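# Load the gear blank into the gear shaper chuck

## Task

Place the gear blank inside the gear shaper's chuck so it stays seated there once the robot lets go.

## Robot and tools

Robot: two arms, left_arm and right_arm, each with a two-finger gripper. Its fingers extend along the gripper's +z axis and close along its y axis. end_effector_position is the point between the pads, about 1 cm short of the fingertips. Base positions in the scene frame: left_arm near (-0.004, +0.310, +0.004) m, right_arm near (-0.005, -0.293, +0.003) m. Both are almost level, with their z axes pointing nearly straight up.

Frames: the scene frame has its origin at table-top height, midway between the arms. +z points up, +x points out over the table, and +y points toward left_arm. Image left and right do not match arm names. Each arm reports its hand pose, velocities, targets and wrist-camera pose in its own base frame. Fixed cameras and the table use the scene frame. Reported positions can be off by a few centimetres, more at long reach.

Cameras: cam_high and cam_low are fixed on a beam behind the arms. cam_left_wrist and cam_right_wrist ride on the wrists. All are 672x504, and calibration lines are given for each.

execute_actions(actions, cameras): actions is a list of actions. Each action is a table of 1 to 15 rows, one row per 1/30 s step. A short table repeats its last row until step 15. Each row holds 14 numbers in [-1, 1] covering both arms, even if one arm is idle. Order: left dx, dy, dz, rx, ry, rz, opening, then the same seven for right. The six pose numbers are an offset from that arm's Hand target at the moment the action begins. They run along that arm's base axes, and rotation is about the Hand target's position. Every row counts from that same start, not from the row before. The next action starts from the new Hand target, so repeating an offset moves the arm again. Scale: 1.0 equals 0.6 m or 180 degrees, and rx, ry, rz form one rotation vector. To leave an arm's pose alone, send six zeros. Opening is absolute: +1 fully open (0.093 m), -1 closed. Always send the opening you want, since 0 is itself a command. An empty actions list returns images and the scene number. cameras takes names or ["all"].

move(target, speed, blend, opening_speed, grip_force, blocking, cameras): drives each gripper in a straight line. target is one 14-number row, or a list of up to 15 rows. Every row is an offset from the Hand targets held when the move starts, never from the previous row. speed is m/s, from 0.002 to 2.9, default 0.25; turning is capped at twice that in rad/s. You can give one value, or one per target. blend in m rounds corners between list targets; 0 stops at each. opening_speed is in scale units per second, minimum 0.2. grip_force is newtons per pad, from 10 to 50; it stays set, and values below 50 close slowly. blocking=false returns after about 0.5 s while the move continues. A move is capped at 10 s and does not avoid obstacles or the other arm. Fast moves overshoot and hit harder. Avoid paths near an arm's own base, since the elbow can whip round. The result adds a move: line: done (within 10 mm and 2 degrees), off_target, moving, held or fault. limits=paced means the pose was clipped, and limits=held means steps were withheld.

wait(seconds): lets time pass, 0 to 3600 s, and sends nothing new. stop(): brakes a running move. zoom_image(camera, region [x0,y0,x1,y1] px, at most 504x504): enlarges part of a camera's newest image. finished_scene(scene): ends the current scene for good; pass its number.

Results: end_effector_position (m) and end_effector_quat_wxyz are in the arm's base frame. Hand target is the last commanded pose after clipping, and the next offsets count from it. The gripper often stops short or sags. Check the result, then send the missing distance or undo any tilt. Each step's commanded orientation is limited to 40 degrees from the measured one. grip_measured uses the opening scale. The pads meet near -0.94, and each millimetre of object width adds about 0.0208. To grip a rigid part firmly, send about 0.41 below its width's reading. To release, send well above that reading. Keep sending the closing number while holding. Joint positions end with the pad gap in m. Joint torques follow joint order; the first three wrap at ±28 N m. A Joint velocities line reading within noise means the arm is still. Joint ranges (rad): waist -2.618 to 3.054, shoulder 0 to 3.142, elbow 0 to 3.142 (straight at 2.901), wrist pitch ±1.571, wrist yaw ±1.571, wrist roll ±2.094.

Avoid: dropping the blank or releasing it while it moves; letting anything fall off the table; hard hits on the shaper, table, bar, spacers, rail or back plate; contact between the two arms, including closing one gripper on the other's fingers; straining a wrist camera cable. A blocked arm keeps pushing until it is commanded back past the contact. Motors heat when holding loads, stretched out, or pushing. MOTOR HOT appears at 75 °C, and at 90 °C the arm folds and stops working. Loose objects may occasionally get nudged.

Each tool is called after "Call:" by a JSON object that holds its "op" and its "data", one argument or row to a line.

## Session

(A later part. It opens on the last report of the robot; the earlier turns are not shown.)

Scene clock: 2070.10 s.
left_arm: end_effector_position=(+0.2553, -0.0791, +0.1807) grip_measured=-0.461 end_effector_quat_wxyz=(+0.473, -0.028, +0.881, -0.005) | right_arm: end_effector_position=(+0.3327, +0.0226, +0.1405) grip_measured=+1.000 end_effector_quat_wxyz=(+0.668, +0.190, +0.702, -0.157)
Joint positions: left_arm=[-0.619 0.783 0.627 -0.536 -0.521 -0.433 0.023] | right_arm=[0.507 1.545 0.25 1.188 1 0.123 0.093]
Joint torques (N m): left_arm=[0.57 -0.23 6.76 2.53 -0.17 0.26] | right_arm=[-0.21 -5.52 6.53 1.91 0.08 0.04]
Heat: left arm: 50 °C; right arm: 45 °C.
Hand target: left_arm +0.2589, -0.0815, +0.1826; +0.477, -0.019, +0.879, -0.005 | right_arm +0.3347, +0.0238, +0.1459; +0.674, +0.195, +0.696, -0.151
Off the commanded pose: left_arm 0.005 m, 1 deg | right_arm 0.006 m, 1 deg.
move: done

Call:
{"op": "move", "data": {
  "target": [
    [0,0,0.03,0,0.0055,0,-0.8,0,0,0,0,0,0,1],
    [0,0,0.0,0,0.0055,0,-0.8,0,0,0,0,0,0,1]
  ],
  "speed": 0.05,
  "blend": 0.001
}}

Scene clock: 2101.57 s.
left_arm: end_effector_position=(+0.2549, -0.0805, +0.1807) grip_measured=-0.461 end_effector_quat_wxyz=(+0.458, -0.022, +0.889, -0.003) | right_arm: end_effector_position=(+0.3327, +0.0226, +0.1405) grip_measured=+1.000 end_effector_quat_wxyz=(+0.668, +0.190, +0.702, -0.157)
Joint positions: left_arm=[-0.613 0.807 0.659 -0.576 -0.5 -0.433 0.023] | right_arm=[0.507 1.545 0.25 1.188 1 0.123 0.093]
Joint torques (N m): left_arm=[0.51 -1.47 5.5 2.69 -0.28 0.22] | right_arm=[-0.21 -5.52 6.54 1.91 0.09 0.04]
Heat: left arm: 50 °C; right arm: 45 °C.
Hand target: left_arm +0.2589, -0.0815, +0.1826; +0.469, -0.019, +0.883, -0.005 | right_arm +0.3347, +0.0238, +0.1459; +0.674, +0.195, +0.696, -0.151
Off the commanded pose: left_arm 0.005 m, 2 deg | right_arm 0.006 m, 1 deg.
move: done

Call:
{"op": "execute_actions", "data": {
  "actions": [],
  "cameras": ["cam_low", "cam_high"]
}}

Call:
{"op": "zoom_image", "data": {
  "camera": "cam_low",
  "region": [592, 80, 672, 180]
}}

Call:
{"op": "zoom_image", "data": {
  "camera": "cam_high",
  "region": [400, 220, 500, 330]
}}

Scene clock: 2122.47 s.
left_arm: end_effector_position=(+0.2549, -0.0805, +0.1807) grip_measured=-0.461 end_effector_quat_wxyz=(+0.458, -0.022, +0.889, -0.003) | right_arm: end_effector_position=(+0.3327, +0.0226, +0.1405) grip_measured=+1.000 end_effector_quat_wxyz=(+0.668, +0.190, +0.702, -0.157)
Joint positions: left_arm=[-0.613 0.807 0.659 -0.576 -0.5 -0.433 0.023] | right_arm=[0.507 1.545 0.25 1.188 1 0.123 0.093]
Joint velocities: within noise
Joint torques (N m): left_arm=[0.58 -1.43 5.52 2.69 -0.27 0.21] | right_arm=[-0.21 -5.53 6.54 1.91 0.08 0.04]
Heat: left arm: 51 °C; right arm: 45 °C.
Hand target: left_arm +0.2589, -0.0815, +0.1826; +0.469, -0.019, +0.883, -0.005 | right_arm +0.3347, +0.0238, +0.1459; +0.674, +0.195, +0.696, -0.151
Tool commands: left_gripper/opening=-0.8 right_gripper/opening=+1.0
Off the commanded pose: left_arm 0.005 m, 2 deg | right_arm 0.006 m, 1 deg.
Images, in order (width x height): cam_high 672x504, cam_low 672x504.

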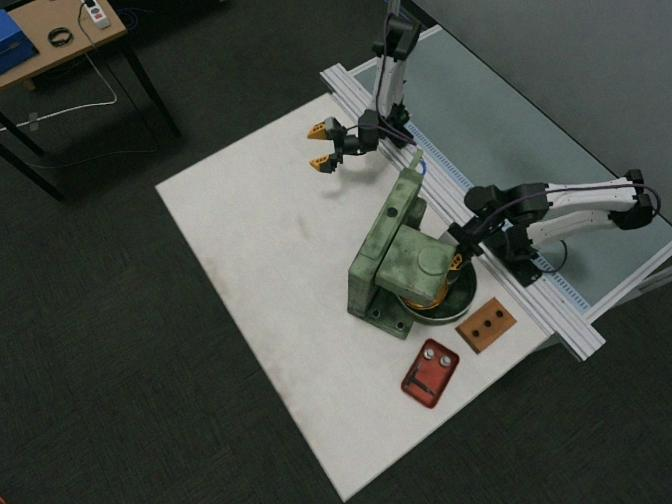

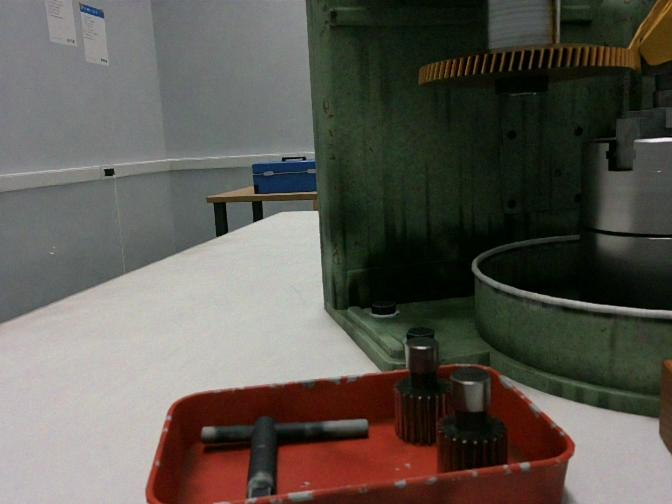

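Scaled by 5.040 from the camera's image (finer frame: 960x720).

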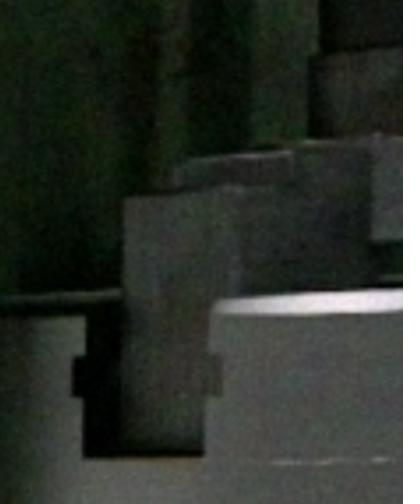

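Scaled by 4.582 from the camera's image (finer frame: 960x720).

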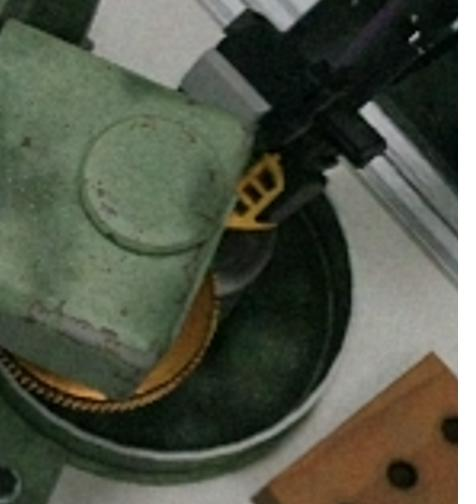

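Call:
{"op": "zoom_image", "data": {
  "camera": "cam_low",
  "region": [620, 40, 672, 130]
}}

Scaled by 5.600 from the camera's image (finer frame: 960x720).

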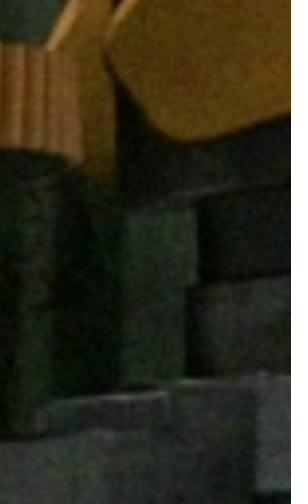

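Call:
{"op": "move", "data": {
  "target": [
    [0.003,0.001,0.03,0,-0.0055,0,-0.8,0,0,0,0,0,0,1],
    [0.003,0.001,0.0017,0,-0.0055,0,-0.8,0,0,0,0,0,0,1]
  ],
  "speed": 0.05,
  "blend": 0.001
}}

Scene clock: 2189.37 s.
left_arm: end_effector_position=(+0.2554, -0.0796, +0.1808) grip_measured=-0.461 end_effector_quat_wxyz=(+0.463, -0.023, +0.886, -0.004) | right_arm: end_effector_position=(+0.3327, +0.0226, +0.1405) grip_measured=+1.000 end_effector_quat_wxyz=(+0.668, +0.190, +0.702, -0.157)
Joint positions: left_arm=[-0.61 0.798 0.648 -0.56 -0.502 -0.428 0.023] | right_arm=[0.507 1.545 0.25 1.188 1 0.123 0.093]
Joint torques (N m): left_arm=[0.58 -1.22 5.5 2.82 -0.28 0.27] | right_arm=[-0.23 -5.52 6.56 1.91 0.09 0.04]
Heat: left arm: 52 °C; right arm: 45 °C.
Hand target: left_arm +0.2608, -0.0809, +0.1837; +0.477, -0.019, +0.879, -0.005 | right_arm +0.3347, +0.0238, +0.1459; +0.674, +0.195, +0.696, -0.151
Off the commanded pose: left_arm 0.006 m, 2 deg | right_arm 0.006 m, 1 deg.
move: done

Call:
{"op": "move", "data": {
  "target": [
    [0.005,0,0.025,0,-0.001,0,-0.8,0,0,0,0,0,0,1],
    [0.005,0,0,0,-0.001,0,-0.8,0,0,0,0,0,0,1]
  ],
  "speed": 0.04,
  "blend": 0.001
}}

Scene clock: 2243.07 s.
left_arm: end_effector_position=(+0.2556, -0.0795, +0.1803) grip_measured=-0.461 end_effector_quat_wxyz=(+0.462, -0.022, +0.887, -0.004) | right_arm: end_effector_position=(+0.3327, +0.0226, +0.1405) grip_measured=+1.000 end_effector_quat_wxyz=(+0.668, +0.190, +0.702, -0.157)
Joint positions: left_arm=[-0.606 0.799 0.648 -0.56 -0.497 -0.424 0.023] | right_arm=[0.507 1.545 0.25 1.188 1 0.123 0.093]
Joint torques (N m): left_arm=[1.16 -0.57 5.46 2.99 -0.27 0.31] | right_arm=[-0.24 -5.55 6.54 1.91 0.08 0.03]
Heat: left arm: 53 °C; right arm: 45 °C.
Hand target: left_arm +0.2637, -0.0809, +0.1835; +0.478, -0.019, +0.878, -0.005 | right_arm +0.3347, +0.0238, +0.1459; +0.674, +0.195, +0.696, -0.151
Off the commanded pose: left_arm 0.009 m, 2 deg | right_arm 0.006 m, 1 deg.
move: done

Call:
{"op": "move", "data": {
  "target": [
    [0,0,0.034,0,0,0,-0.8,0,0,0,0,0,0,1],
    [0,0,0.0,0,0,0,-0.8,0,0,0,0,0,0,1]
  ],
  "speed": 0.04,
  "blend": 0.001
}}

Scene clock: 2248.97 s.
left_arm: end_effector_position=(+0.2559, -0.0798, +0.1798) grip_measured=-0.461 end_effector_quat_wxyz=(+0.460, -0.020, +0.888, -0.005) | right_arm: end_effector_position=(+0.3327, +0.0226, +0.1405) grip_measured=+1.000 end_effector_quat_wxyz=(+0.668, +0.190, +0.702, -0.157)
Joint positions: left_arm=[-0.603 0.802 0.649 -0.56 -0.491 -0.419 0.023] | right_arm=[0.507 1.545 0.25 1.188 1 0.123 0.093]
Joint torques (N m): left_arm=[0.95 -0.77 5.42 2.98 -0.32 0.28] | right_arm=[-0.21 -5.52 6.54 1.91 0.09 0.04]
Heat: left arm: 53 °C; right arm: 45 °C.
Hand target: left_arm +0.2637, -0.0810, +0.1837; +0.478, -0.019, +0.878, -0.006 | right_arm +0.3347, +0.0238, +0.1459; +0.674, +0.195, +0.696, -0.151
Off the commanded pose: left_arm 0.009 m, 2 deg | right_arm 0.006 m, 1 deg.
move: done

Call:
{"op": "move", "data": {
  "target": [
    [-0.006,0,0.034,0,0,0,-0.8,0,0,0,0,0,0,1],
    [-0.006,0,-0.002,0,0,0,-0.8,0,0,0,0,0,0,1]
  ],
  "speed": 0.04,
  "blend": 0.001
}}

Scene clock: 2257.90 s.
left_arm: end_effector_position=(+0.2556, -0.0796, +0.1808) grip_measured=-0.461 end_effector_quat_wxyz=(+0.465, -0.021, +0.885, -0.006) | right_arm: end_effector_position=(+0.3327, +0.0226, +0.1405) grip_measured=+1.000 end_effector_quat_wxyz=(+0.668, +0.190, +0.702, -0.157)
Joint positions: left_arm=[-0.605 0.792 0.642 -0.552 -0.495 -0.418 0.023] | right_arm=[0.507 1.545 0.25 1.188 1 0.123 0.093]
Joint torques (N m): left_arm=[-0.1 -0.92 5.27 2.8 -0.38 0.19] | right_arm=[-0.23 -5.55 6.54 1.91 0.08 0.04]
Heat: left arm: 54 °C; right arm: 45 °C.
Hand target: left_arm +0.2601, -0.0809, +0.1824; +0.478, -0.019, +0.878, -0.005 | right_arm +0.3347, +0.0238, +0.1459; +0.674, +0.195, +0.696, -0.151
Off the commanded pose: left_arm 0.005 m, 2 deg | right_arm 0.006 m, 1 deg.
move: done

Call:
{"op": "move", "data": {
  "target": [
    [0.003,0,0.034,0.0055,0,-0.0037,-0.8,0,0,0,0,0,0,1],
    [0.003,0,-0.001,0.0055,0,-0.0037,-0.8,0,0,0,0,0,0,1],
    [0.003,0,-0.001,0.0053,0.0044,-0.004,-0.8,0,0,0,0,0,0,1],
    [0.003,0,-0.001,0.005,-0.0044,-0.0029,-0.8,0,0,0,0,0,0,1],
    [0.003,0,-0.001,0.0038,0.0044,-0.003,-0.8,0,0,0,0,0,0,1],
    [0.003,0,-0.001,0.0035,-0.0044,-0.0019,-0.8,0,0,0,0,0,0,1],
    [0.003,0,-0.001,0.0023,0.0044,-0.002,-0.8,0,0,0,0,0,0,1],
    [0.003,0,-0.001,0.0019,-0.0044,-0.0009,-0.8,0,0,0,0,0,0,1],
    [0.003,0,-0.001,0.0008,0.0044,-0.001,-0.8,0,0,0,0,0,0,1],
    [0.003,0,-0.001,0.0004,-0.0044,0.0001,-0.8,0,0,0,0,0,0,1],
    [0.003,0,-0.001,-0.0007,0.0044,0.0,-0.8,0,0,0,0,0,0,1],
    [0.003,0,-0.001,-0.001,-0.0044,0.0011,-0.8,0,0,0,0,0,0,1],
    [0.003,0,-0.001,-0.0022,0.0044,0.0011,-0.8,0,0,0,0,0,0,1],
    [0.003,0,-0.001,-0.0028,0,0.0019,-0.8,0,0,0,0,0,0,1]
  ],
  "speed": [0.04,0.04,0.08,0.08,0.08,0.08,0.08,0.08,0.08,0.08,0.08,0.08,0.08,0.08],
  "blend": 0.001
}}

Scene clock: 2287.77 s.
left_arm: end_effector_position=(+0.2560, -0.0800, +0.1796) grip_measured=-0.461 end_effector_quat_wxyz=(+0.466, -0.017, +0.885, -0.005) | right_arm: end_effector_position=(+0.3327, +0.0226, +0.1405) grip_measured=+1.000 end_effector_quat_wxyz=(+0.668, +0.190, +0.702, -0.157)
Joint positions: left_arm=[-0.605 0.792 0.636 -0.542 -0.494 -0.409 0.023] | right_arm=[0.507 1.545 0.25 1.188 1 0.123 0.093]
Joint torques (N m): left_arm=[0.5 -0.4 5.76 2.85 -0.34 0.05] | right_arm=[-0.21 -5.53 6.54 1.91 0.08 0.04]
Heat: left arm: 53 °C; right arm: 45 °C.
Hand target: left_arm +0.2619, -0.0810, +0.1818; +0.478, -0.023, +0.878, -0.008 | right_arm +0.3347, +0.0238, +0.1459; +0.674, +0.195, +0.696, -0.151
Off the commanded pose: left_arm 0.006 m, 2 deg | right_arm 0.006 m, 1 deg.
move: done

Call:
{"op": "move", "data": {
  "target": [
    [0.002,0,0.02,0.0046,0,-0.0031,-0.8,0,0,0,0,0,0,1],
    [0.002,0,-0.001,0.0046,0,-0.0031,-0.8,0,0,0,0,0,0,1],
    [0.002,0,-0.001,0,0.0044,0,-0.8,0,0,0,0,0,0,1],
    [0.002,0,-0.001,-0.0037,0,0.0025,-0.8,0,0,0,0,0,0,1],
    [0.002,0,-0.001,0,-0.0044,0,-0.8,0,0,0,0,0,0,1],
    [0.002,0,-0.001,0.0037,0,-0.0025,-0.8,0,0,0,0,0,0,1],
    [0.002,0,-0.002,0,0.0044,0,-0.8,0,0,0,0,0,0,1],
    [0.002,0,-0.002,-0.0037,0,0.0025,-0.8,0,0,0,0,0,0,1],
    [0.002,0,-0.002,0,-0.0044,0,-0.8,0,0,0,0,0,0,1],
    [0.002,0,-0.002,0.0037,0,-0.0025,-0.8,0,0,0,0,0,0,1],
    [0.002,0,-0.003,0,0.0033,0,-0.8,0,0,0,0,0,0,1],
    [0.002,0,-0.003,-0.0024,0,0.0016,-0.8,0,0,0,0,0,0,1],
    [0.002,0,-0.003,0,-0.0033,0,-0.8,0,0,0,0,0,0,1],
    [0.002,0,-0.003,0.0024,0,-0.0016,-0.8,0,0,0,0,0,0,1],
    [0.002,0,-0.003,0,0,0,-0.8,0,0,0,0,0,0,1]
  ],
  "speed": [0.04,0.04,0.06,0.06,0.06,0.06,0.06,0.06,0.06,0.06,0.06,0.06,0.06,0.06,0.06],
  "blend": 0.001
}}

Scene clock: 2301.20 s.
left_arm: end_effector_position=(+0.2561, -0.0799, +0.1796) grip_measured=-0.461 end_effector_quat_wxyz=(+0.467, -0.018, +0.884, -0.006) | right_arm: end_effector_position=(+0.3327, +0.0226, +0.1405) grip_measured=+1.000 end_effector_quat_wxyz=(+0.668, +0.190, +0.702, -0.157)
Joint positions: left_arm=[-0.605 0.79 0.633 -0.539 -0.495 -0.411 0.023] | right_arm=[0.507 1.545 0.25 1.188 1 0.123 0.093]
Joint torques (N m): left_arm=[0.92 0.06 5.35 2.9 -0.29 0.1] | right_arm=[-0.23 -5.52 6.53 1.91 0.08 0.04]
Heat: left arm: 52 °C; right arm: 45 °C.
Hand target: left_arm +0.2631, -0.0809, +0.1800; +0.478, -0.023, +0.878, -0.008 | right_arm +0.3347, +0.0238, +0.1459; +0.674, +0.195, +0.696, -0.151
Off the commanded pose: left_arm 0.007 m, 2 deg | right_arm 0.006 m, 1 deg.
move: done

Call:
{"op": "move", "data": {
  "target": [
    [-0.002,0,0.02,0,0,0,-0.8,0,0,0,0,0,0,1],
    [-0.002,0.0015,0.004,0,-0.0006,0.0278,-0.8,0,0,0,0,0,0,1],
    [-0.002,-0.0015,0.004,0,0.0006,-0.0278,-0.8,0,0,0,0,0,0,1],
    [-0.002,0.0015,0.003,0,-0.0006,0.0278,-0.8,0,0,0,0,0,0,1],
    [-0.002,-0.0015,0.002,0,0.0006,-0.0278,-0.8,0,0,0,0,0,0,1],
    [-0.002,0.0015,0.001,0,-0.0006,0.0278,-0.8,0,0,0,0,0,0,1],
    [-0.002,-0.0015,0,0,0.0006,-0.0278,-0.8,0,0,0,0,0,0,1],
    [-0.002,0.0015,-0.001,0,-0.0006,0.0278,-0.8,0,0,0,0,0,0,1],
    [-0.002,0,-0.002,0,0,0,-0.8,0,0,0,0,0,0,1]
  ],
  "speed": [0.04,0.06,0.1,0.1,0.1,0.1,0.1,0.1,0.1],
  "blend": 0.001
}}

Scene clock: 2331.60 s.
left_arm: end_effector_position=(+0.2594, -0.0794, +0.1806) grip_measured=-0.462 end_effector_quat_wxyz=(+0.477, -0.029, +0.878, -0.004) | right_arm: end_effector_position=(+0.3327, +0.0226, +0.1405) grip_measured=+1.000 end_effector_quat_wxyz=(+0.668, +0.190, +0.702, -0.157)
Joint positions: left_arm=[-0.612 0.795 0.622 -0.506 -0.523 -0.424 0.023] | right_arm=[0.507 1.545 0.25 1.188 1 0.123 0.093]
Joint torques (N m): left_arm=[1.21 -0.85 5.85 2.56 -0.08 0.19] | right_arm=[-0.21 -5.52 6.53 1.91 0.08 0.04]
Heat: left arm: 53 °C; right arm: 45 °C.
Hand target: left_arm +0.2619, -0.0809, +0.1788; +0.478, -0.024, +0.878, -0.008 | right_arm +0.3347, +0.0238, +0.1459; +0.674, +0.195, +0.696, -0.151
Off the commanded pose: left_arm 0.003 m, 1 deg | right_arm 0.006 m, 1 deg.
move: done

Call:
{"op": "execute_actions", "data": {
  "actions": [],
  "cameras": ["cam_left_wrist"]
}}

Call:
{"op": "zoom_image", "data": {
  "camera": "cam_left_wrist",
  "region": [200, 340, 470, 504]
}}

Scene clock: 2340.07 s.
left_arm: end_effector_position=(+0.2594, -0.0795, +0.1806) grip_measured=-0.462 end_effector_quat_wxyz=(+0.477, -0.029, +0.878, -0.004) | right_arm: end_effector_position=(+0.3327, +0.0226, +0.1405) grip_measured=+1.000 end_effector_quat_wxyz=(+0.668, +0.190, +0.702, -0.157)
Joint positions: left_arm=[-0.612 0.795 0.622 -0.506 -0.522 -0.424 0.023] | right_arm=[0.507 1.545 0.25 1.188 1 0.123 0.093]
Joint velocities: within noise
Joint torques (N m): left_arm=[1.22 -0.87 5.81 2.55 -0.06 0.18] | right_arm=[-0.23 -5.53 6.53 1.91 0.08 0.04]
Heat: left arm: 52 °C; right arm: 45 °C.
Hand target: left_arm +0.2619, -0.0809, +0.1787; +0.478, -0.024, +0.878, -0.008 | right_arm +0.3347, +0.0238, +0.1459; +0.674, +0.195, +0.696, -0.151
Tool commands: left_gripper/opening=-0.8 right_gripper/opening=+1.0
Off the commanded pose: left_arm 0.003 m, 1 deg | right_arm 0.006 m, 1 deg.
camera_calibration:
cam_left_wrist: T_world_to_cam=[[0.05541, -0.9974, 0.04612, -0.10116], [-0.84889, -0.07137, -0.52372, 0.34617], [0.52565, -0.01013, -0.85064, 0.10361]] pos_world=[0.245, -0.07514, 0.27409]
Images, in order (width x height): cam_left_wrist 672x504.

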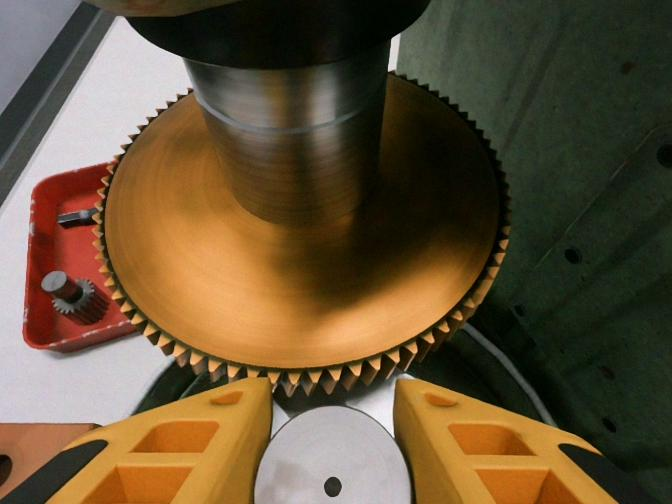

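Scaled by 1.867 from the camera's image (finer frame: 960x720).

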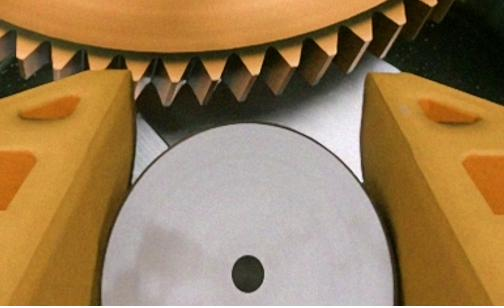

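Call:
{"op": "move", "data": {
  "target": [
    [0,0,0.021,0,0,0,-0.8,0,0,0,0,0,0,1],
    [0,0,0.0211,0,0,0,-0.29,0,0,0,0,0,0,1]
  ],
  "speed": 0.04,
  "opening_speed": 0.3,
  "cameras": ["cam_left_wrist"]
}}

Call:
{"op": "zoom_image", "data": {
  "camera": "cam_left_wrist",
  "region": [200, 340, 470, 504]
}}

Scene clock: 2378.57 s.
left_arm: end_effector_position=(+0.2593, -0.0801, +0.1831) grip_measured=-0.292 end_effector_quat_wxyz=(+0.475, -0.026, +0.880, -0.007) | right_arm: end_effector_position=(+0.3327, +0.0226, +0.1405) grip_measured=+1.000 end_effector_quat_wxyz=(+0.668, +0.190, +0.702, -0.157)
Joint positions: left_arm=[-0.606 0.795 0.634 -0.518 -0.508 -0.418 0.031] | right_arm=[0.507 1.545 0.25 1.188 1 0.123 0.093]
Joint torques (N m): left_arm=[0.65 -0.54 9.03 2.16 -0.2 0.15] | right_arm=[-0.21 -5.52 6.54 1.91 0.08 0.04]
Heat: left arm: 51 °C; right arm: 45 °C.
Hand target: left_arm +0.2619, -0.0809, +0.1914; +0.478, -0.024, +0.878, -0.008 | right_arm +0.3347, +0.0238, +0.1459; +0.674, +0.195, +0.696, -0.151
Off the commanded pose: left_arm 0.009 m, 1 deg | right_arm 0.006 m, 1 deg.
move: done; target 2's new opening was sent with left_arm's hand 0.011 m and 1 deg from that target
cam_left_wrist: T_world_to_cam=[[0.04751, -0.99767, 0.04887, -0.10043], [-0.85197, -0.06601, -0.51942, 0.34783], [0.52143, -0.01696, -0.85312, 0.10681]] pos_world=[0.24542, -0.07542, 0.2767]

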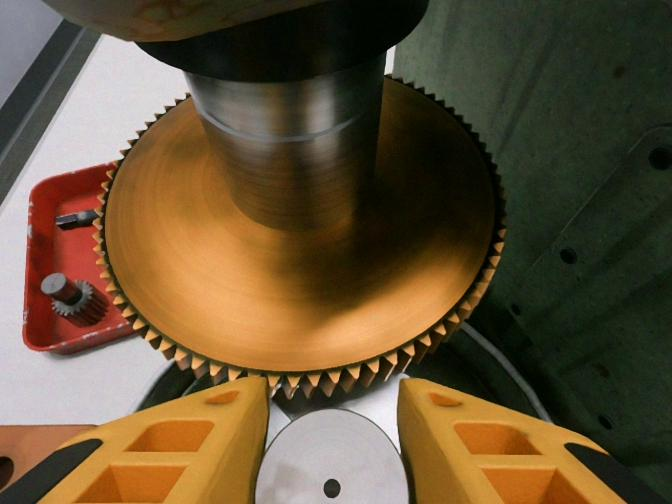

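Scaled by 1.867 from the camera's image (finer frame: 960x720).

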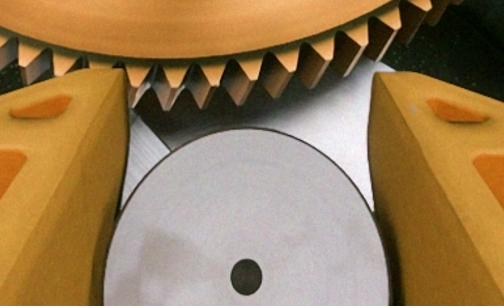

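Call:
{"op": "move", "data": {
  "target": [
    [0,0.005,0,0,0,0,-0.29,0,0,0,0,0,0,1],
    [0,-0.005,0,0,0,0,-0.29,0,0,0,0,0,0,1],
    [0,0.005,0,0,0,0,-0.29,0,0,0,0,0,0,1],
    [0,-0.005,0,0,0,0,-0.29,0,0,0,0,0,0,1],
    [0,0.005,0,0,0,0,-0.29,0,0,0,0,0,0,1],
    [0,-0.003,0,0,0,0,-0.29,0,0,0,0,0,0,1],
    [0,0,0,0,0,0,-0.29,0,0,0,0,0,0,1]
  ],
  "speed": 0.04,
  "blend": 0.001,
  "cameras": ["cam_left_wrist"]
}}

Call:
{"op": "zoom_image", "data": {
  "camera": "cam_left_wrist",
  "region": [200, 340, 470, 504]
}}

Scene clock: 2397.37 s.
left_arm: end_effector_position=(+0.2597, -0.0789, +0.1828) grip_measured=-0.292 end_effector_quat_wxyz=(+0.474, -0.026, +0.880, -0.006) | right_arm: end_effector_position=(+0.3327, +0.0226, +0.1405) grip_measured=+1.000 end_effector_quat_wxyz=(+0.668, +0.190, +0.702, -0.157)
Joint positions: left_arm=[-0.599 0.795 0.634 -0.518 -0.503 -0.413 0.031] | right_arm=[0.507 1.545 0.25 1.188 1 0.123 0.093]
Joint torques (N m): left_arm=[0.06 -0.43 9.13 2.17 -0.23 0.1] | right_arm=[-0.23 -5.53 6.53 1.91 0.08 0.04]
Heat: left arm: 50 °C; right arm: 45 °C.
Hand target: left_arm +0.2619, -0.0810, +0.1915; +0.478, -0.023, +0.878, -0.008 | right_arm +0.3347, +0.0238, +0.1459; +0.674, +0.195, +0.696, -0.151
Off the commanded pose: left_arm 0.009 m, 1 deg | right_arm 0.006 m, 1 deg.
move: done; blend cut to 0.0009 m at target 6
cam_left_wrist: T_world_to_cam=[[0.04821, -0.99775, 0.04659, -0.099], [-0.8529, -0.0654, -0.51796, 0.34818], [0.51984, -0.01476, -0.85413, 0.10718]] pos_world=[0.24602, -0.07443, 0.27651]

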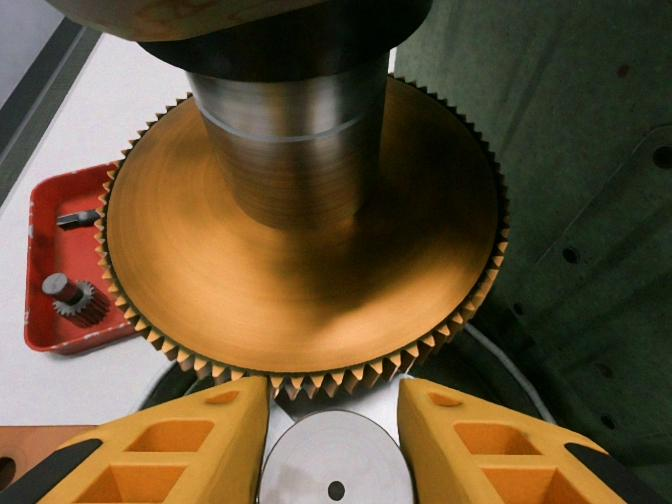

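Scaled by 1.867 from the camera's image (finer frame: 960x720).

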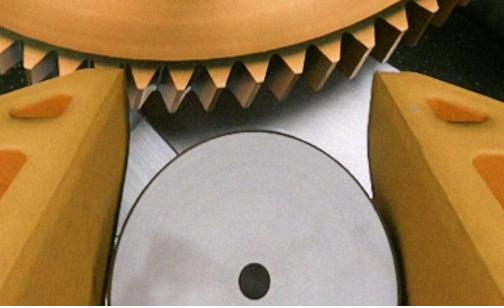

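Call:
{"op": "move", "data": {
  "target": [0,0.0,0,0,0,0,0.2,0,0,0,0,0,0,1],
  "speed": 0.04,
  "opening_speed": 0.4,
  "cameras": ["cam_left_wrist"]
}}

Call:
{"op": "zoom_image", "data": {
  "camera": "cam_left_wrist",
  "region": [200, 340, 470, 504]
}}

Scene clock: 2411.53 s.
left_arm: end_effector_position=(+0.2597, -0.0789, +0.1828) grip_measured=+0.198 end_effector_quat_wxyz=(+0.474, -0.026, +0.880, -0.006) | right_arm: end_effector_position=(+0.3327, +0.0226, +0.1405) grip_measured=+1.000 end_effector_quat_wxyz=(+0.668, +0.190, +0.702, -0.157)
Joint positions: left_arm=[-0.599 0.795 0.634 -0.518 -0.503 -0.413 0.055] | right_arm=[0.507 1.545 0.25 1.188 1 0.123 0.093]
Joint torques (N m): left_arm=[-0.03 -0.43 9.1 2.15 -0.24 0.11] | right_arm=[-0.21 -5.53 6.52 1.91 0.08 0.04]
Heat: left arm: 50 °C; right arm: 45 °C.
Hand target: left_arm +0.2619, -0.0810, +0.1915; +0.478, -0.023, +0.878, -0.008 | right_arm +0.3347, +0.0238, +0.1459; +0.674, +0.195, +0.696, -0.151
Off the commanded pose: left_arm 0.009 m, 1 deg | right_arm 0.006 m, 1 deg.
move: done
cam_left_wrist: T_world_to_cam=[[0.04821, -0.99775, 0.04659, -0.099], [-0.8529, -0.0654, -0.51796, 0.34818], [0.51984, -0.01476, -0.85413, 0.10718]] pos_world=[0.24602, -0.07443, 0.27651]

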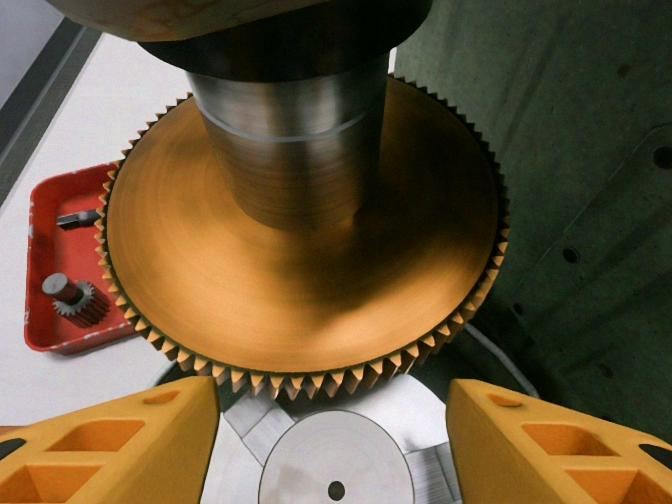

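Scaled by 1.867 from the camera's image (finer frame: 960x720).

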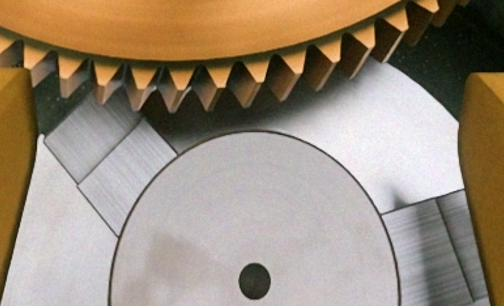

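Call:
{"op": "move", "data": {
  "target": [
    [-0.083,0,0.02,0,0,0,0.2,0,0,0,0,0,0,1],
    [-0.143,-0.0033,0.01,0.0084,-0.154,0.0112,0.2,0,0,0,0,0,0,1]
  ],
  "speed": [0.06,0.15],
  "blend": 0.01,
  "cameras": ["cam_left_wrist", "cam_low"]
}}

Call:
{"op": "zoom_image", "data": {
  "camera": "cam_left_wrist",
  "region": [220, 150, 460, 390]
}}

Scene clock: 2435.20 s.
left_arm: end_effector_position=(+0.1769, -0.0818, +0.1941) grip_measured=+0.198 end_effector_quat_wxyz=(+0.672, -0.023, +0.740, +0.010) | right_arm: end_effector_position=(+0.3327, +0.0226, +0.1405) grip_measured=+1.000 end_effector_quat_wxyz=(+0.668, +0.190, +0.702, -0.157)
Joint positions: left_arm=[-1.465 0.581 0.4 -0.838 -1.458 -1.034 0.055] | right_arm=[0.507 1.545 0.25 1.188 1 0.123 0.093]
Joint torques (N m): left_arm=[-0.58 1.77 6.9 1.24 -0.69 -0.15] | right_arm=[-0.23 -5.53 6.52 1.9 0.08 0.04]
Heat: left arm: 50 °C; right arm: 45 °C.
Hand target: left_arm +0.1761, -0.0830, +0.1975; +0.675, -0.030, +0.737, +0.006 | right_arm +0.3347, +0.0238, +0.1459; +0.674, +0.195, +0.696, -0.151
Off the commanded pose: left_arm 0.004 m, 1 deg | right_arm 0.006 m, 1 deg.
move: done
cam_left_wrist: T_world_to_cam=[[0.04928, -0.99827, 0.03195, -0.09578], [-0.51079, -0.05268, -0.85809, 0.28974], [0.85829, 0.02597, -0.5125, 0.03696]] pos_world=[0.121, -0.08131, 0.27063]
Images, in order (width x height): cam_low 672x504, cam_left_wrist 672x504.

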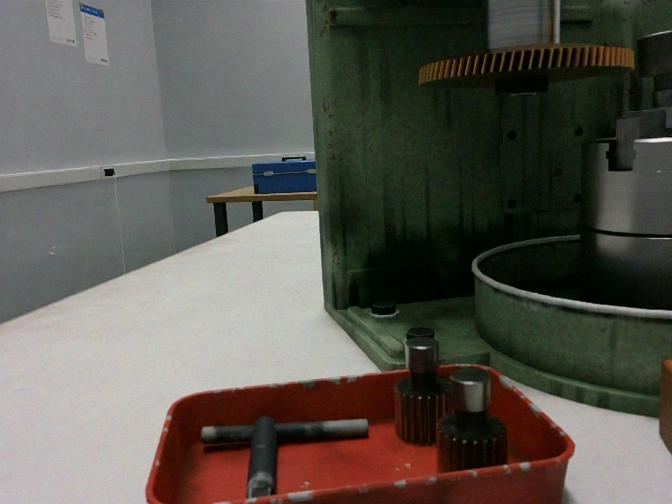

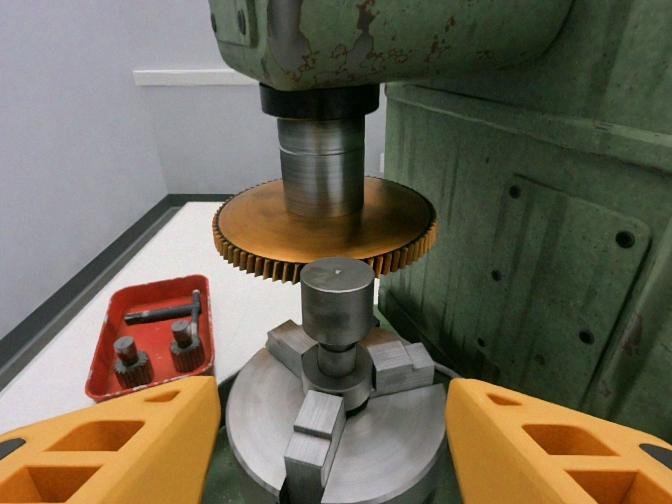

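Scaled by 2.100 from the camera's image (finer frame: 960x720).

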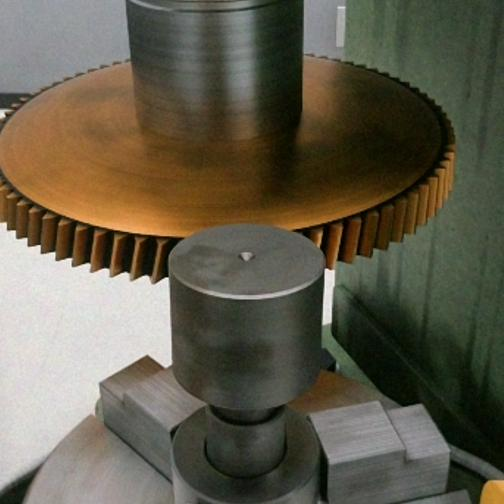

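Call:
{"op": "zoom_image", "data": {
  "camera": "cam_left_wrist",
  "region": [280, 240, 400, 440]
}}

Call:
{"op": "zoom_image", "data": {
  "camera": "cam_left_wrist",
  "region": [296, 325, 376, 405]
}}

Call:
{"op": "zoom_image", "data": {
  "camera": "cam_low",
  "region": [602, 10, 672, 150]
}}

Scaled by 2.520 from the camera's image (finer frame: 960x720).

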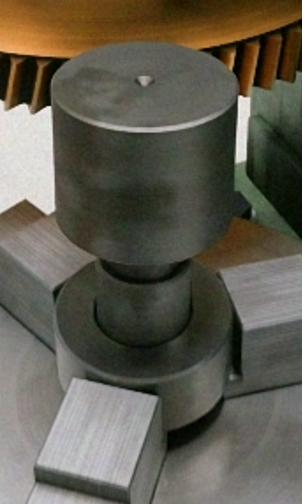

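Scaled by 6.300 from the camera's image (finer frame: 960x720).

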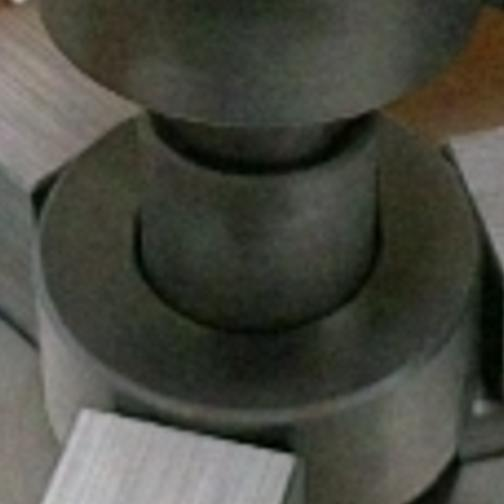

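Scaled by 3.600 from the camera's image (finer frame: 960x720).

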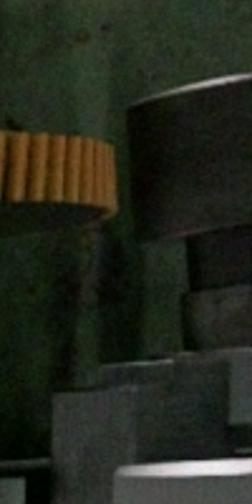

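Call:
{"op": "zoom_image", "data": {
  "camera": "cam_left_wrist",
  "region": [312, 345, 362, 385]
}}

Call:
{"op": "zoom_image", "data": {
  "camera": "cam_left_wrist",
  "region": [270, 200, 400, 300]
}}

Scaled by 10.080 from the camera's image (finer frame: 960x720).

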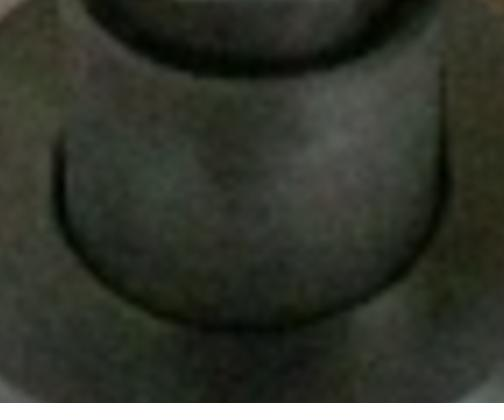

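Scaled by 3.877 from the camera's image (finer frame: 960x720).

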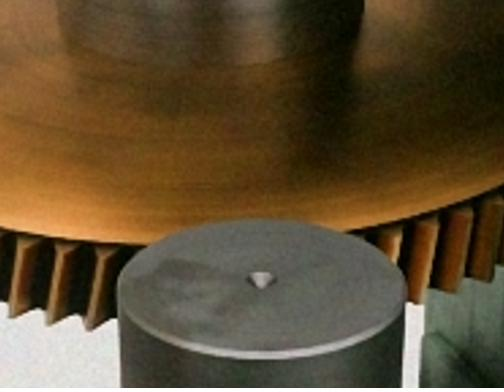

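Call:
{"op": "move", "data": {
  "target": [
    [-0.012,0.002,0.05,-0.013,0.154,-0.0081,-0.97,0,0,0,0,0,0,1],
    [0.118,0.0058,0.045,-0.013,0.154,-0.0081,-0.97,0,0,0,0,0,0,1]
  ],
  "speed": [0.15,0.1],
  "blend": 0.005,
  "cameras": ["cam_left_wrist", "cam_low"]
}}

Call:
{"op": "zoom_image", "data": {
  "camera": "cam_left_wrist",
  "region": [200, 330, 470, 504]
}}

Call:
{"op": "zoom_image", "data": {
  "camera": "cam_low",
  "region": [602, 0, 672, 120]
}}

Scene clock: 2607.07 s.
left_arm: end_effector_position=(+0.2453, -0.0786, +0.2298) grip_measured=-0.963 end_effector_quat_wxyz=(+0.482, -0.038, +0.875, -0.013) | right_arm: end_effector_position=(+0.3327, +0.0226, +0.1405) grip_measured=+1.000 end_effector_quat_wxyz=(+0.668, +0.190, +0.702, -0.157)
Joint positions: left_arm=[-0.665 0.773 0.809 -0.721 -0.561 -0.48 0] | right_arm=[0.507 1.545 0.25 1.188 1 0.123 0.093]
Joint torques (N m): left_arm=[0.68 -0.05 5.29 2.39 -0.2 0.14] | right_arm=[-0.23 -5.55 6.53 1.91 0.08 0.04]
Heat: left arm: 46 °C; right arm: 45 °C.
Hand target: left_arm +0.2469, -0.0794, +0.2244; +0.478, -0.032, +0.878, -0.010 | right_arm +0.3347, +0.0238, +0.1459; +0.674, +0.195, +0.696, -0.151
Off the commanded pose: left_arm 0.006 m, 1 deg | right_arm 0.006 m, 1 deg.
move: done
cam_left_wrist: T_world_to_cam=[[0.06129, -0.99555, 0.07155, -0.10899], [-0.84198, -0.09007, -0.53194, 0.35873], [0.53602, -0.02764, -0.84375, 0.14747]] pos_world=[0.22968, -0.07212, 0.32305]
Images, in order (width x height): cam_low 672x504, cam_left_wrist 672x504.

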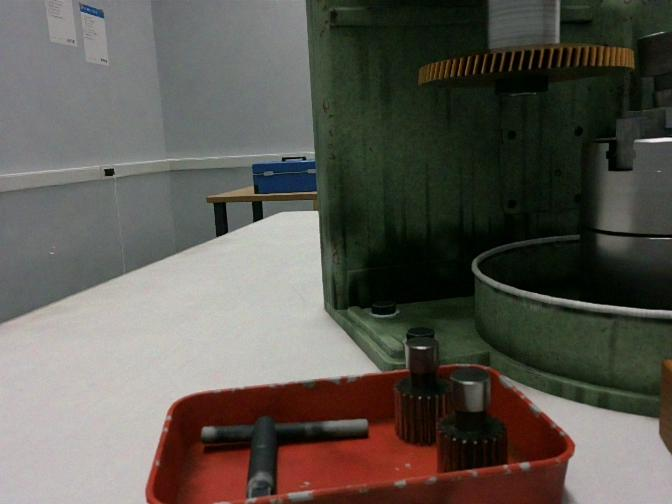

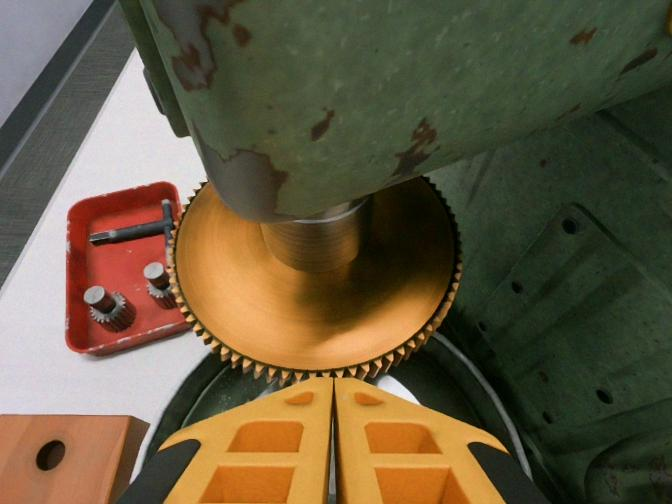

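Scaled by 1.867 from the camera's image (finer frame: 960x720).

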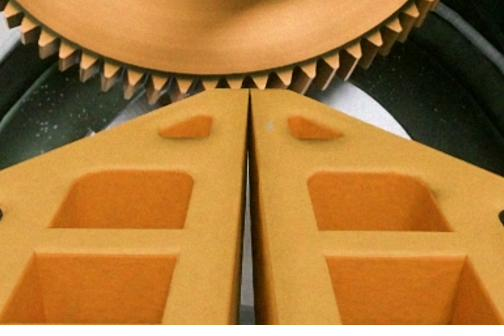

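Scaled by 4.200 from the camera's image (finer frame: 960x720).

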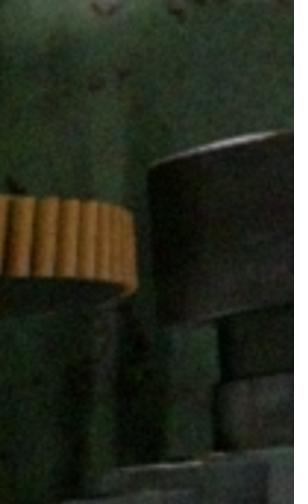

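Call:
{"op": "move", "data": {
  "target": [
    [-0.0033,0,-0.03,0,0,0,-0.97,0,0,0,0,0,0,1],
    [-0.0033,0,-0.04,0,0,0,-0.97,0,0,0,0,0,0,1]
  ],
  "speed": [0.06,0.015],
  "blend": 0.001,
  "cameras": ["cam_left_wrist", "cam_low"]
}}

Call:
{"op": "zoom_image", "data": {
  "camera": "cam_low",
  "region": [602, 0, 672, 120]
}}

Scene clock: 2621.70 s.
left_arm: end_effector_position=(+0.2452, -0.0787, +0.2020) grip_measured=-0.963 end_effector_quat_wxyz=(+0.475, -0.034, +0.879, -0.008) | right_arm: end_effector_position=(+0.3327, +0.0226, +0.1405) grip_measured=+1.000 end_effector_quat_wxyz=(+0.668, +0.190, +0.702, -0.157)
Joint positions: left_arm=[-0.665 0.759 0.706 -0.651 -0.56 -0.479 0] | right_arm=[0.507 1.545 0.25 1.188 1 0.123 0.093]
Joint torques (N m): left_arm=[-0.17 -1.52 5.48 2.34 -0.27 0.09] | right_arm=[-0.24 -5.52 6.54 1.9 0.08 0.04]
Heat: left arm: 46 °C; right arm: 45 °C.
Hand target: left_arm +0.2450, -0.0794, +0.2005; +0.478, -0.032, +0.878, -0.010 | right_arm +0.3347, +0.0238, +0.1459; +0.674, +0.195, +0.696, -0.151
Off the commanded pose: left_arm 0.002 m, 0 deg | right_arm 0.006 m, 1 deg.
move: done
cam_left_wrist: T_world_to_cam=[[0.0615, -0.99638, 0.05873, -0.10464], [-0.85025, -0.08312, -0.51977, 0.34404], [0.52277, -0.01797, -0.85228, 0.12979]] pos_world=[0.2311, -0.07333, 0.29559]
Images, in order (width x height): cam_low 672x504, cam_left_wrist 672x504.

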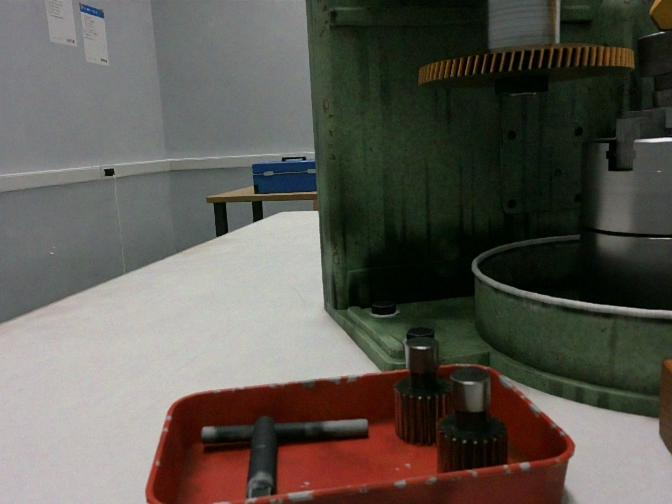

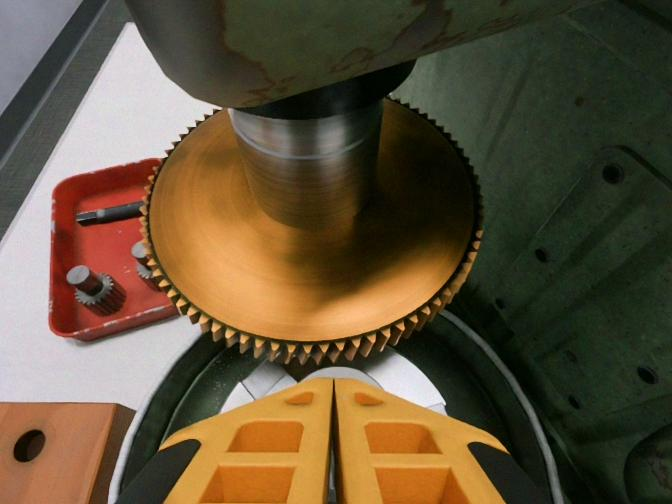

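Scaled by 4.200 from the camera's image (finer frame: 960x720).

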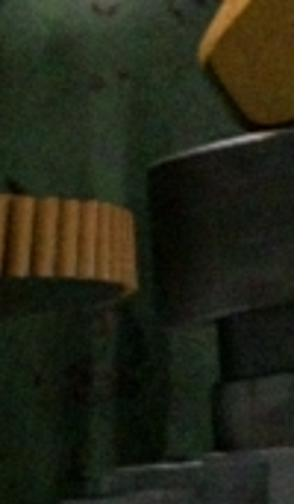

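Call:
{"op": "move", "data": {
  "target": [0,0,-0.0067,0,0,0,-0.97,0,0,0,0,0,0,1],
  "speed": 0.015,
  "cameras": ["cam_low"]
}}

Call:
{"op": "zoom_image", "data": {
  "camera": "cam_low",
  "region": [602, 0, 672, 120]
}}

Scene clock: 2630.73 s.
left_arm: end_effector_position=(+0.2458, -0.0792, +0.2000) grip_measured=-0.963 end_effector_quat_wxyz=(+0.478, -0.036, +0.877, -0.010) | right_arm: end_effector_position=(+0.3327, +0.0226, +0.1405) grip_measured=+1.000 end_effector_quat_wxyz=(+0.668, +0.190, +0.702, -0.157)
Joint positions: left_arm=[-0.665 0.753 0.691 -0.632 -0.56 -0.479 0] | right_arm=[0.507 1.545 0.25 1.188 1 0.123 0.093]
Joint torques (N m): left_arm=[-0.21 -1.22 5.29 2.3 -0.27 0.09] | right_arm=[-0.23 -5.53 6.54 1.91 0.08 0.04]
Heat: left arm: 46 °C; right arm: 45 °C.
Hand target: left_arm +0.2449, -0.0794, +0.1964; +0.478, -0.032, +0.878, -0.010 | right_arm +0.3347, +0.0238, +0.1459; +0.674, +0.195, +0.696, -0.151
Off the commanded pose: left_arm 0.004 m, 0 deg | right_arm 0.006 m, 1 deg.
move: done

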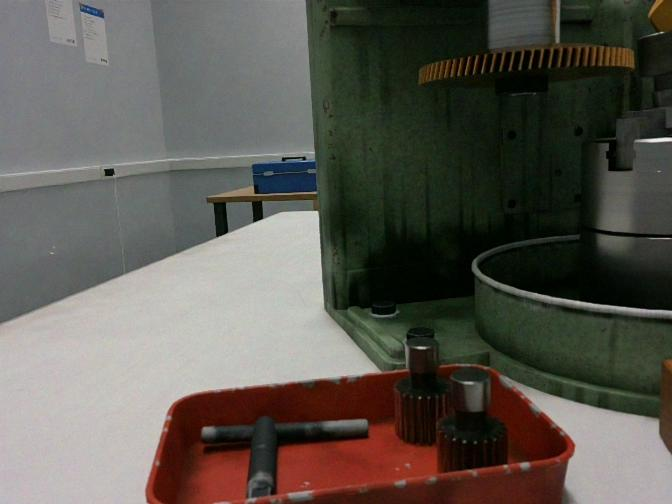

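Scaled by 4.200 from the camera's image (finer frame: 960x720).

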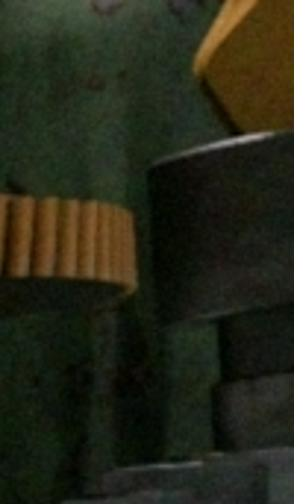

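Call:
{"op": "move", "data": {
  "target": [0,0,-0.0083,0,0,0,-0.97,0,0,0,0,0,0,1],
  "speed": 0.015,
  "cameras": ["cam_low", "cam_left_wrist"]
}}

Call:
{"op": "zoom_image", "data": {
  "camera": "cam_low",
  "region": [602, 0, 672, 120]
}}

Scene clock: 2638.30 s.
left_arm: end_effector_position=(+0.2472, -0.0803, +0.1997) grip_measured=-0.963 end_effector_quat_wxyz=(+0.485, -0.039, +0.873, -0.016) | right_arm: end_effector_position=(+0.3327, +0.0226, +0.1405) grip_measured=+1.000 end_effector_quat_wxyz=(+0.668, +0.190, +0.702, -0.157)
Joint positions: left_arm=[-0.665 0.746 0.674 -0.602 -0.56 -0.479 0] | right_arm=[0.507 1.545 0.25 1.188 1 0.123 0.093]
Joint torques (N m): left_arm=[-0.17 -0.94 5.07 2.17 -0.24 0.08] | right_arm=[-0.23 -5.52 6.53 1.91 0.08 0.04]
Heat: left arm: 46 °C; right arm: 45 °C.
Hand target: left_arm +0.2450, -0.0795, +0.1916; +0.478, -0.032, +0.878, -0.010 | right_arm +0.3347, +0.0238, +0.1459; +0.674, +0.195, +0.696, -0.151
Off the commanded pose: left_arm 0.009 m, 1 deg | right_arm 0.006 m, 1 deg.
move: done
cam_left_wrist: T_world_to_cam=[[0.05986, -0.99512, 0.07844, -0.10964], [-0.83791, -0.0928, -0.53786, 0.34418], [0.54252, -0.03353, -0.83938, 0.11795]] pos_world=[0.23097, -0.07321, 0.29273]

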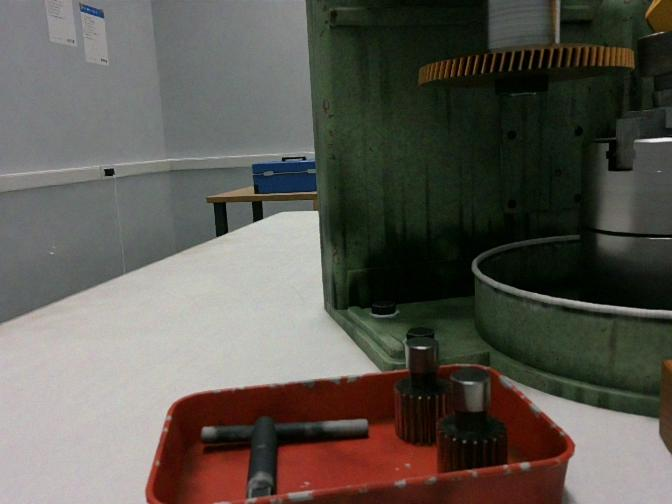

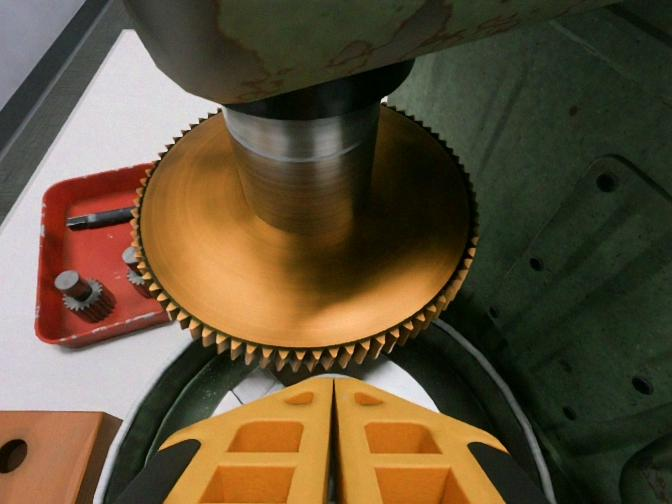

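Scaled by 4.200 from the camera's image (finer frame: 960x720).

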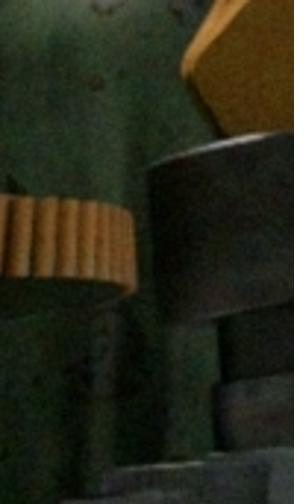

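Call:
{"op": "move", "data": {
  "target": [
    [-0.008,0,0.05,0,0,0,-0.97,0,0,0,0,0,0,1],
    [-0.1,0,0.035,0,0,0,0.2,0,0,0,0,0,0,1],
    [0.0257,-0.0022,-0.007,0,0,0,0.2,0,0,0,0,0,0,1]
  ],
  "speed": [0.06,0.15,0.08],
  "blend": [0.005,0,0],
  "cameras": ["cam_left_wrist", "cam_low"]
}}

Call:
{"op": "zoom_image", "data": {
  "camera": "cam_left_wrist",
  "region": [200, 340, 470, 504]
}}

Scene clock: 2669.77 s.
left_arm: end_effector_position=(+0.2591, -0.0805, +0.1932) grip_measured=+0.198 end_effector_quat_wxyz=(+0.482, -0.038, +0.875, -0.013) | right_arm: end_effector_position=(+0.3327, +0.0226, +0.1405) grip_measured=+1.000 end_effector_quat_wxyz=(+0.668, +0.190, +0.702, -0.157)
Joint positions: left_arm=[-0.616 0.79 0.66 -0.535 -0.522 -0.443 0.055] | right_arm=[0.507 1.545 0.25 1.188 1 0.123 0.093]
Joint torques (N m): left_arm=[0.59 -0.34 5.52 2.44 -0.18 0.14] | right_arm=[-0.23 -5.53 6.54 1.92 0.08 0.04]
Heat: left arm: 46 °C; right arm: 45 °C.
Hand target: left_arm +0.2603, -0.0808, +0.1873; +0.478, -0.032, +0.878, -0.010 | right_arm +0.3347, +0.0238, +0.1459; +0.674, +0.195, +0.696, -0.151
Off the commanded pose: left_arm 0.006 m, 1 deg | right_arm 0.006 m, 1 deg.
move: done
cam_left_wrist: T_world_to_cam=[[0.06102, -0.99553, 0.07214, -0.10911], [-0.84169, -0.09017, -0.53238, 0.35076], [0.5365, -0.02824, -0.84343, 0.10888]] pos_world=[0.24348, -0.07392, 0.28645]
Images, in order (width x height): cam_low 672x504, cam_left_wrist 672x504.

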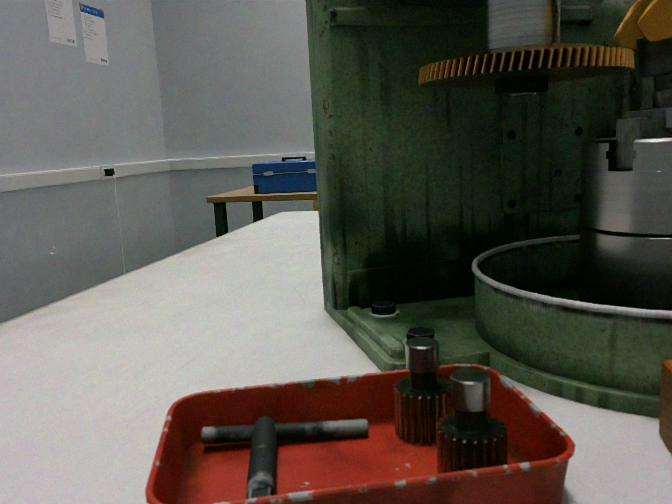

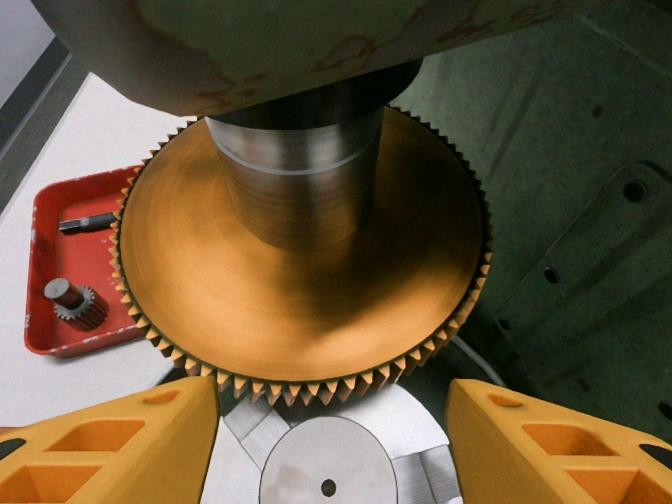

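Scaled by 1.867 from the camera's image (finer frame: 960x720).

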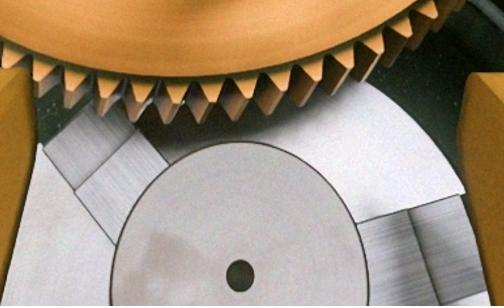

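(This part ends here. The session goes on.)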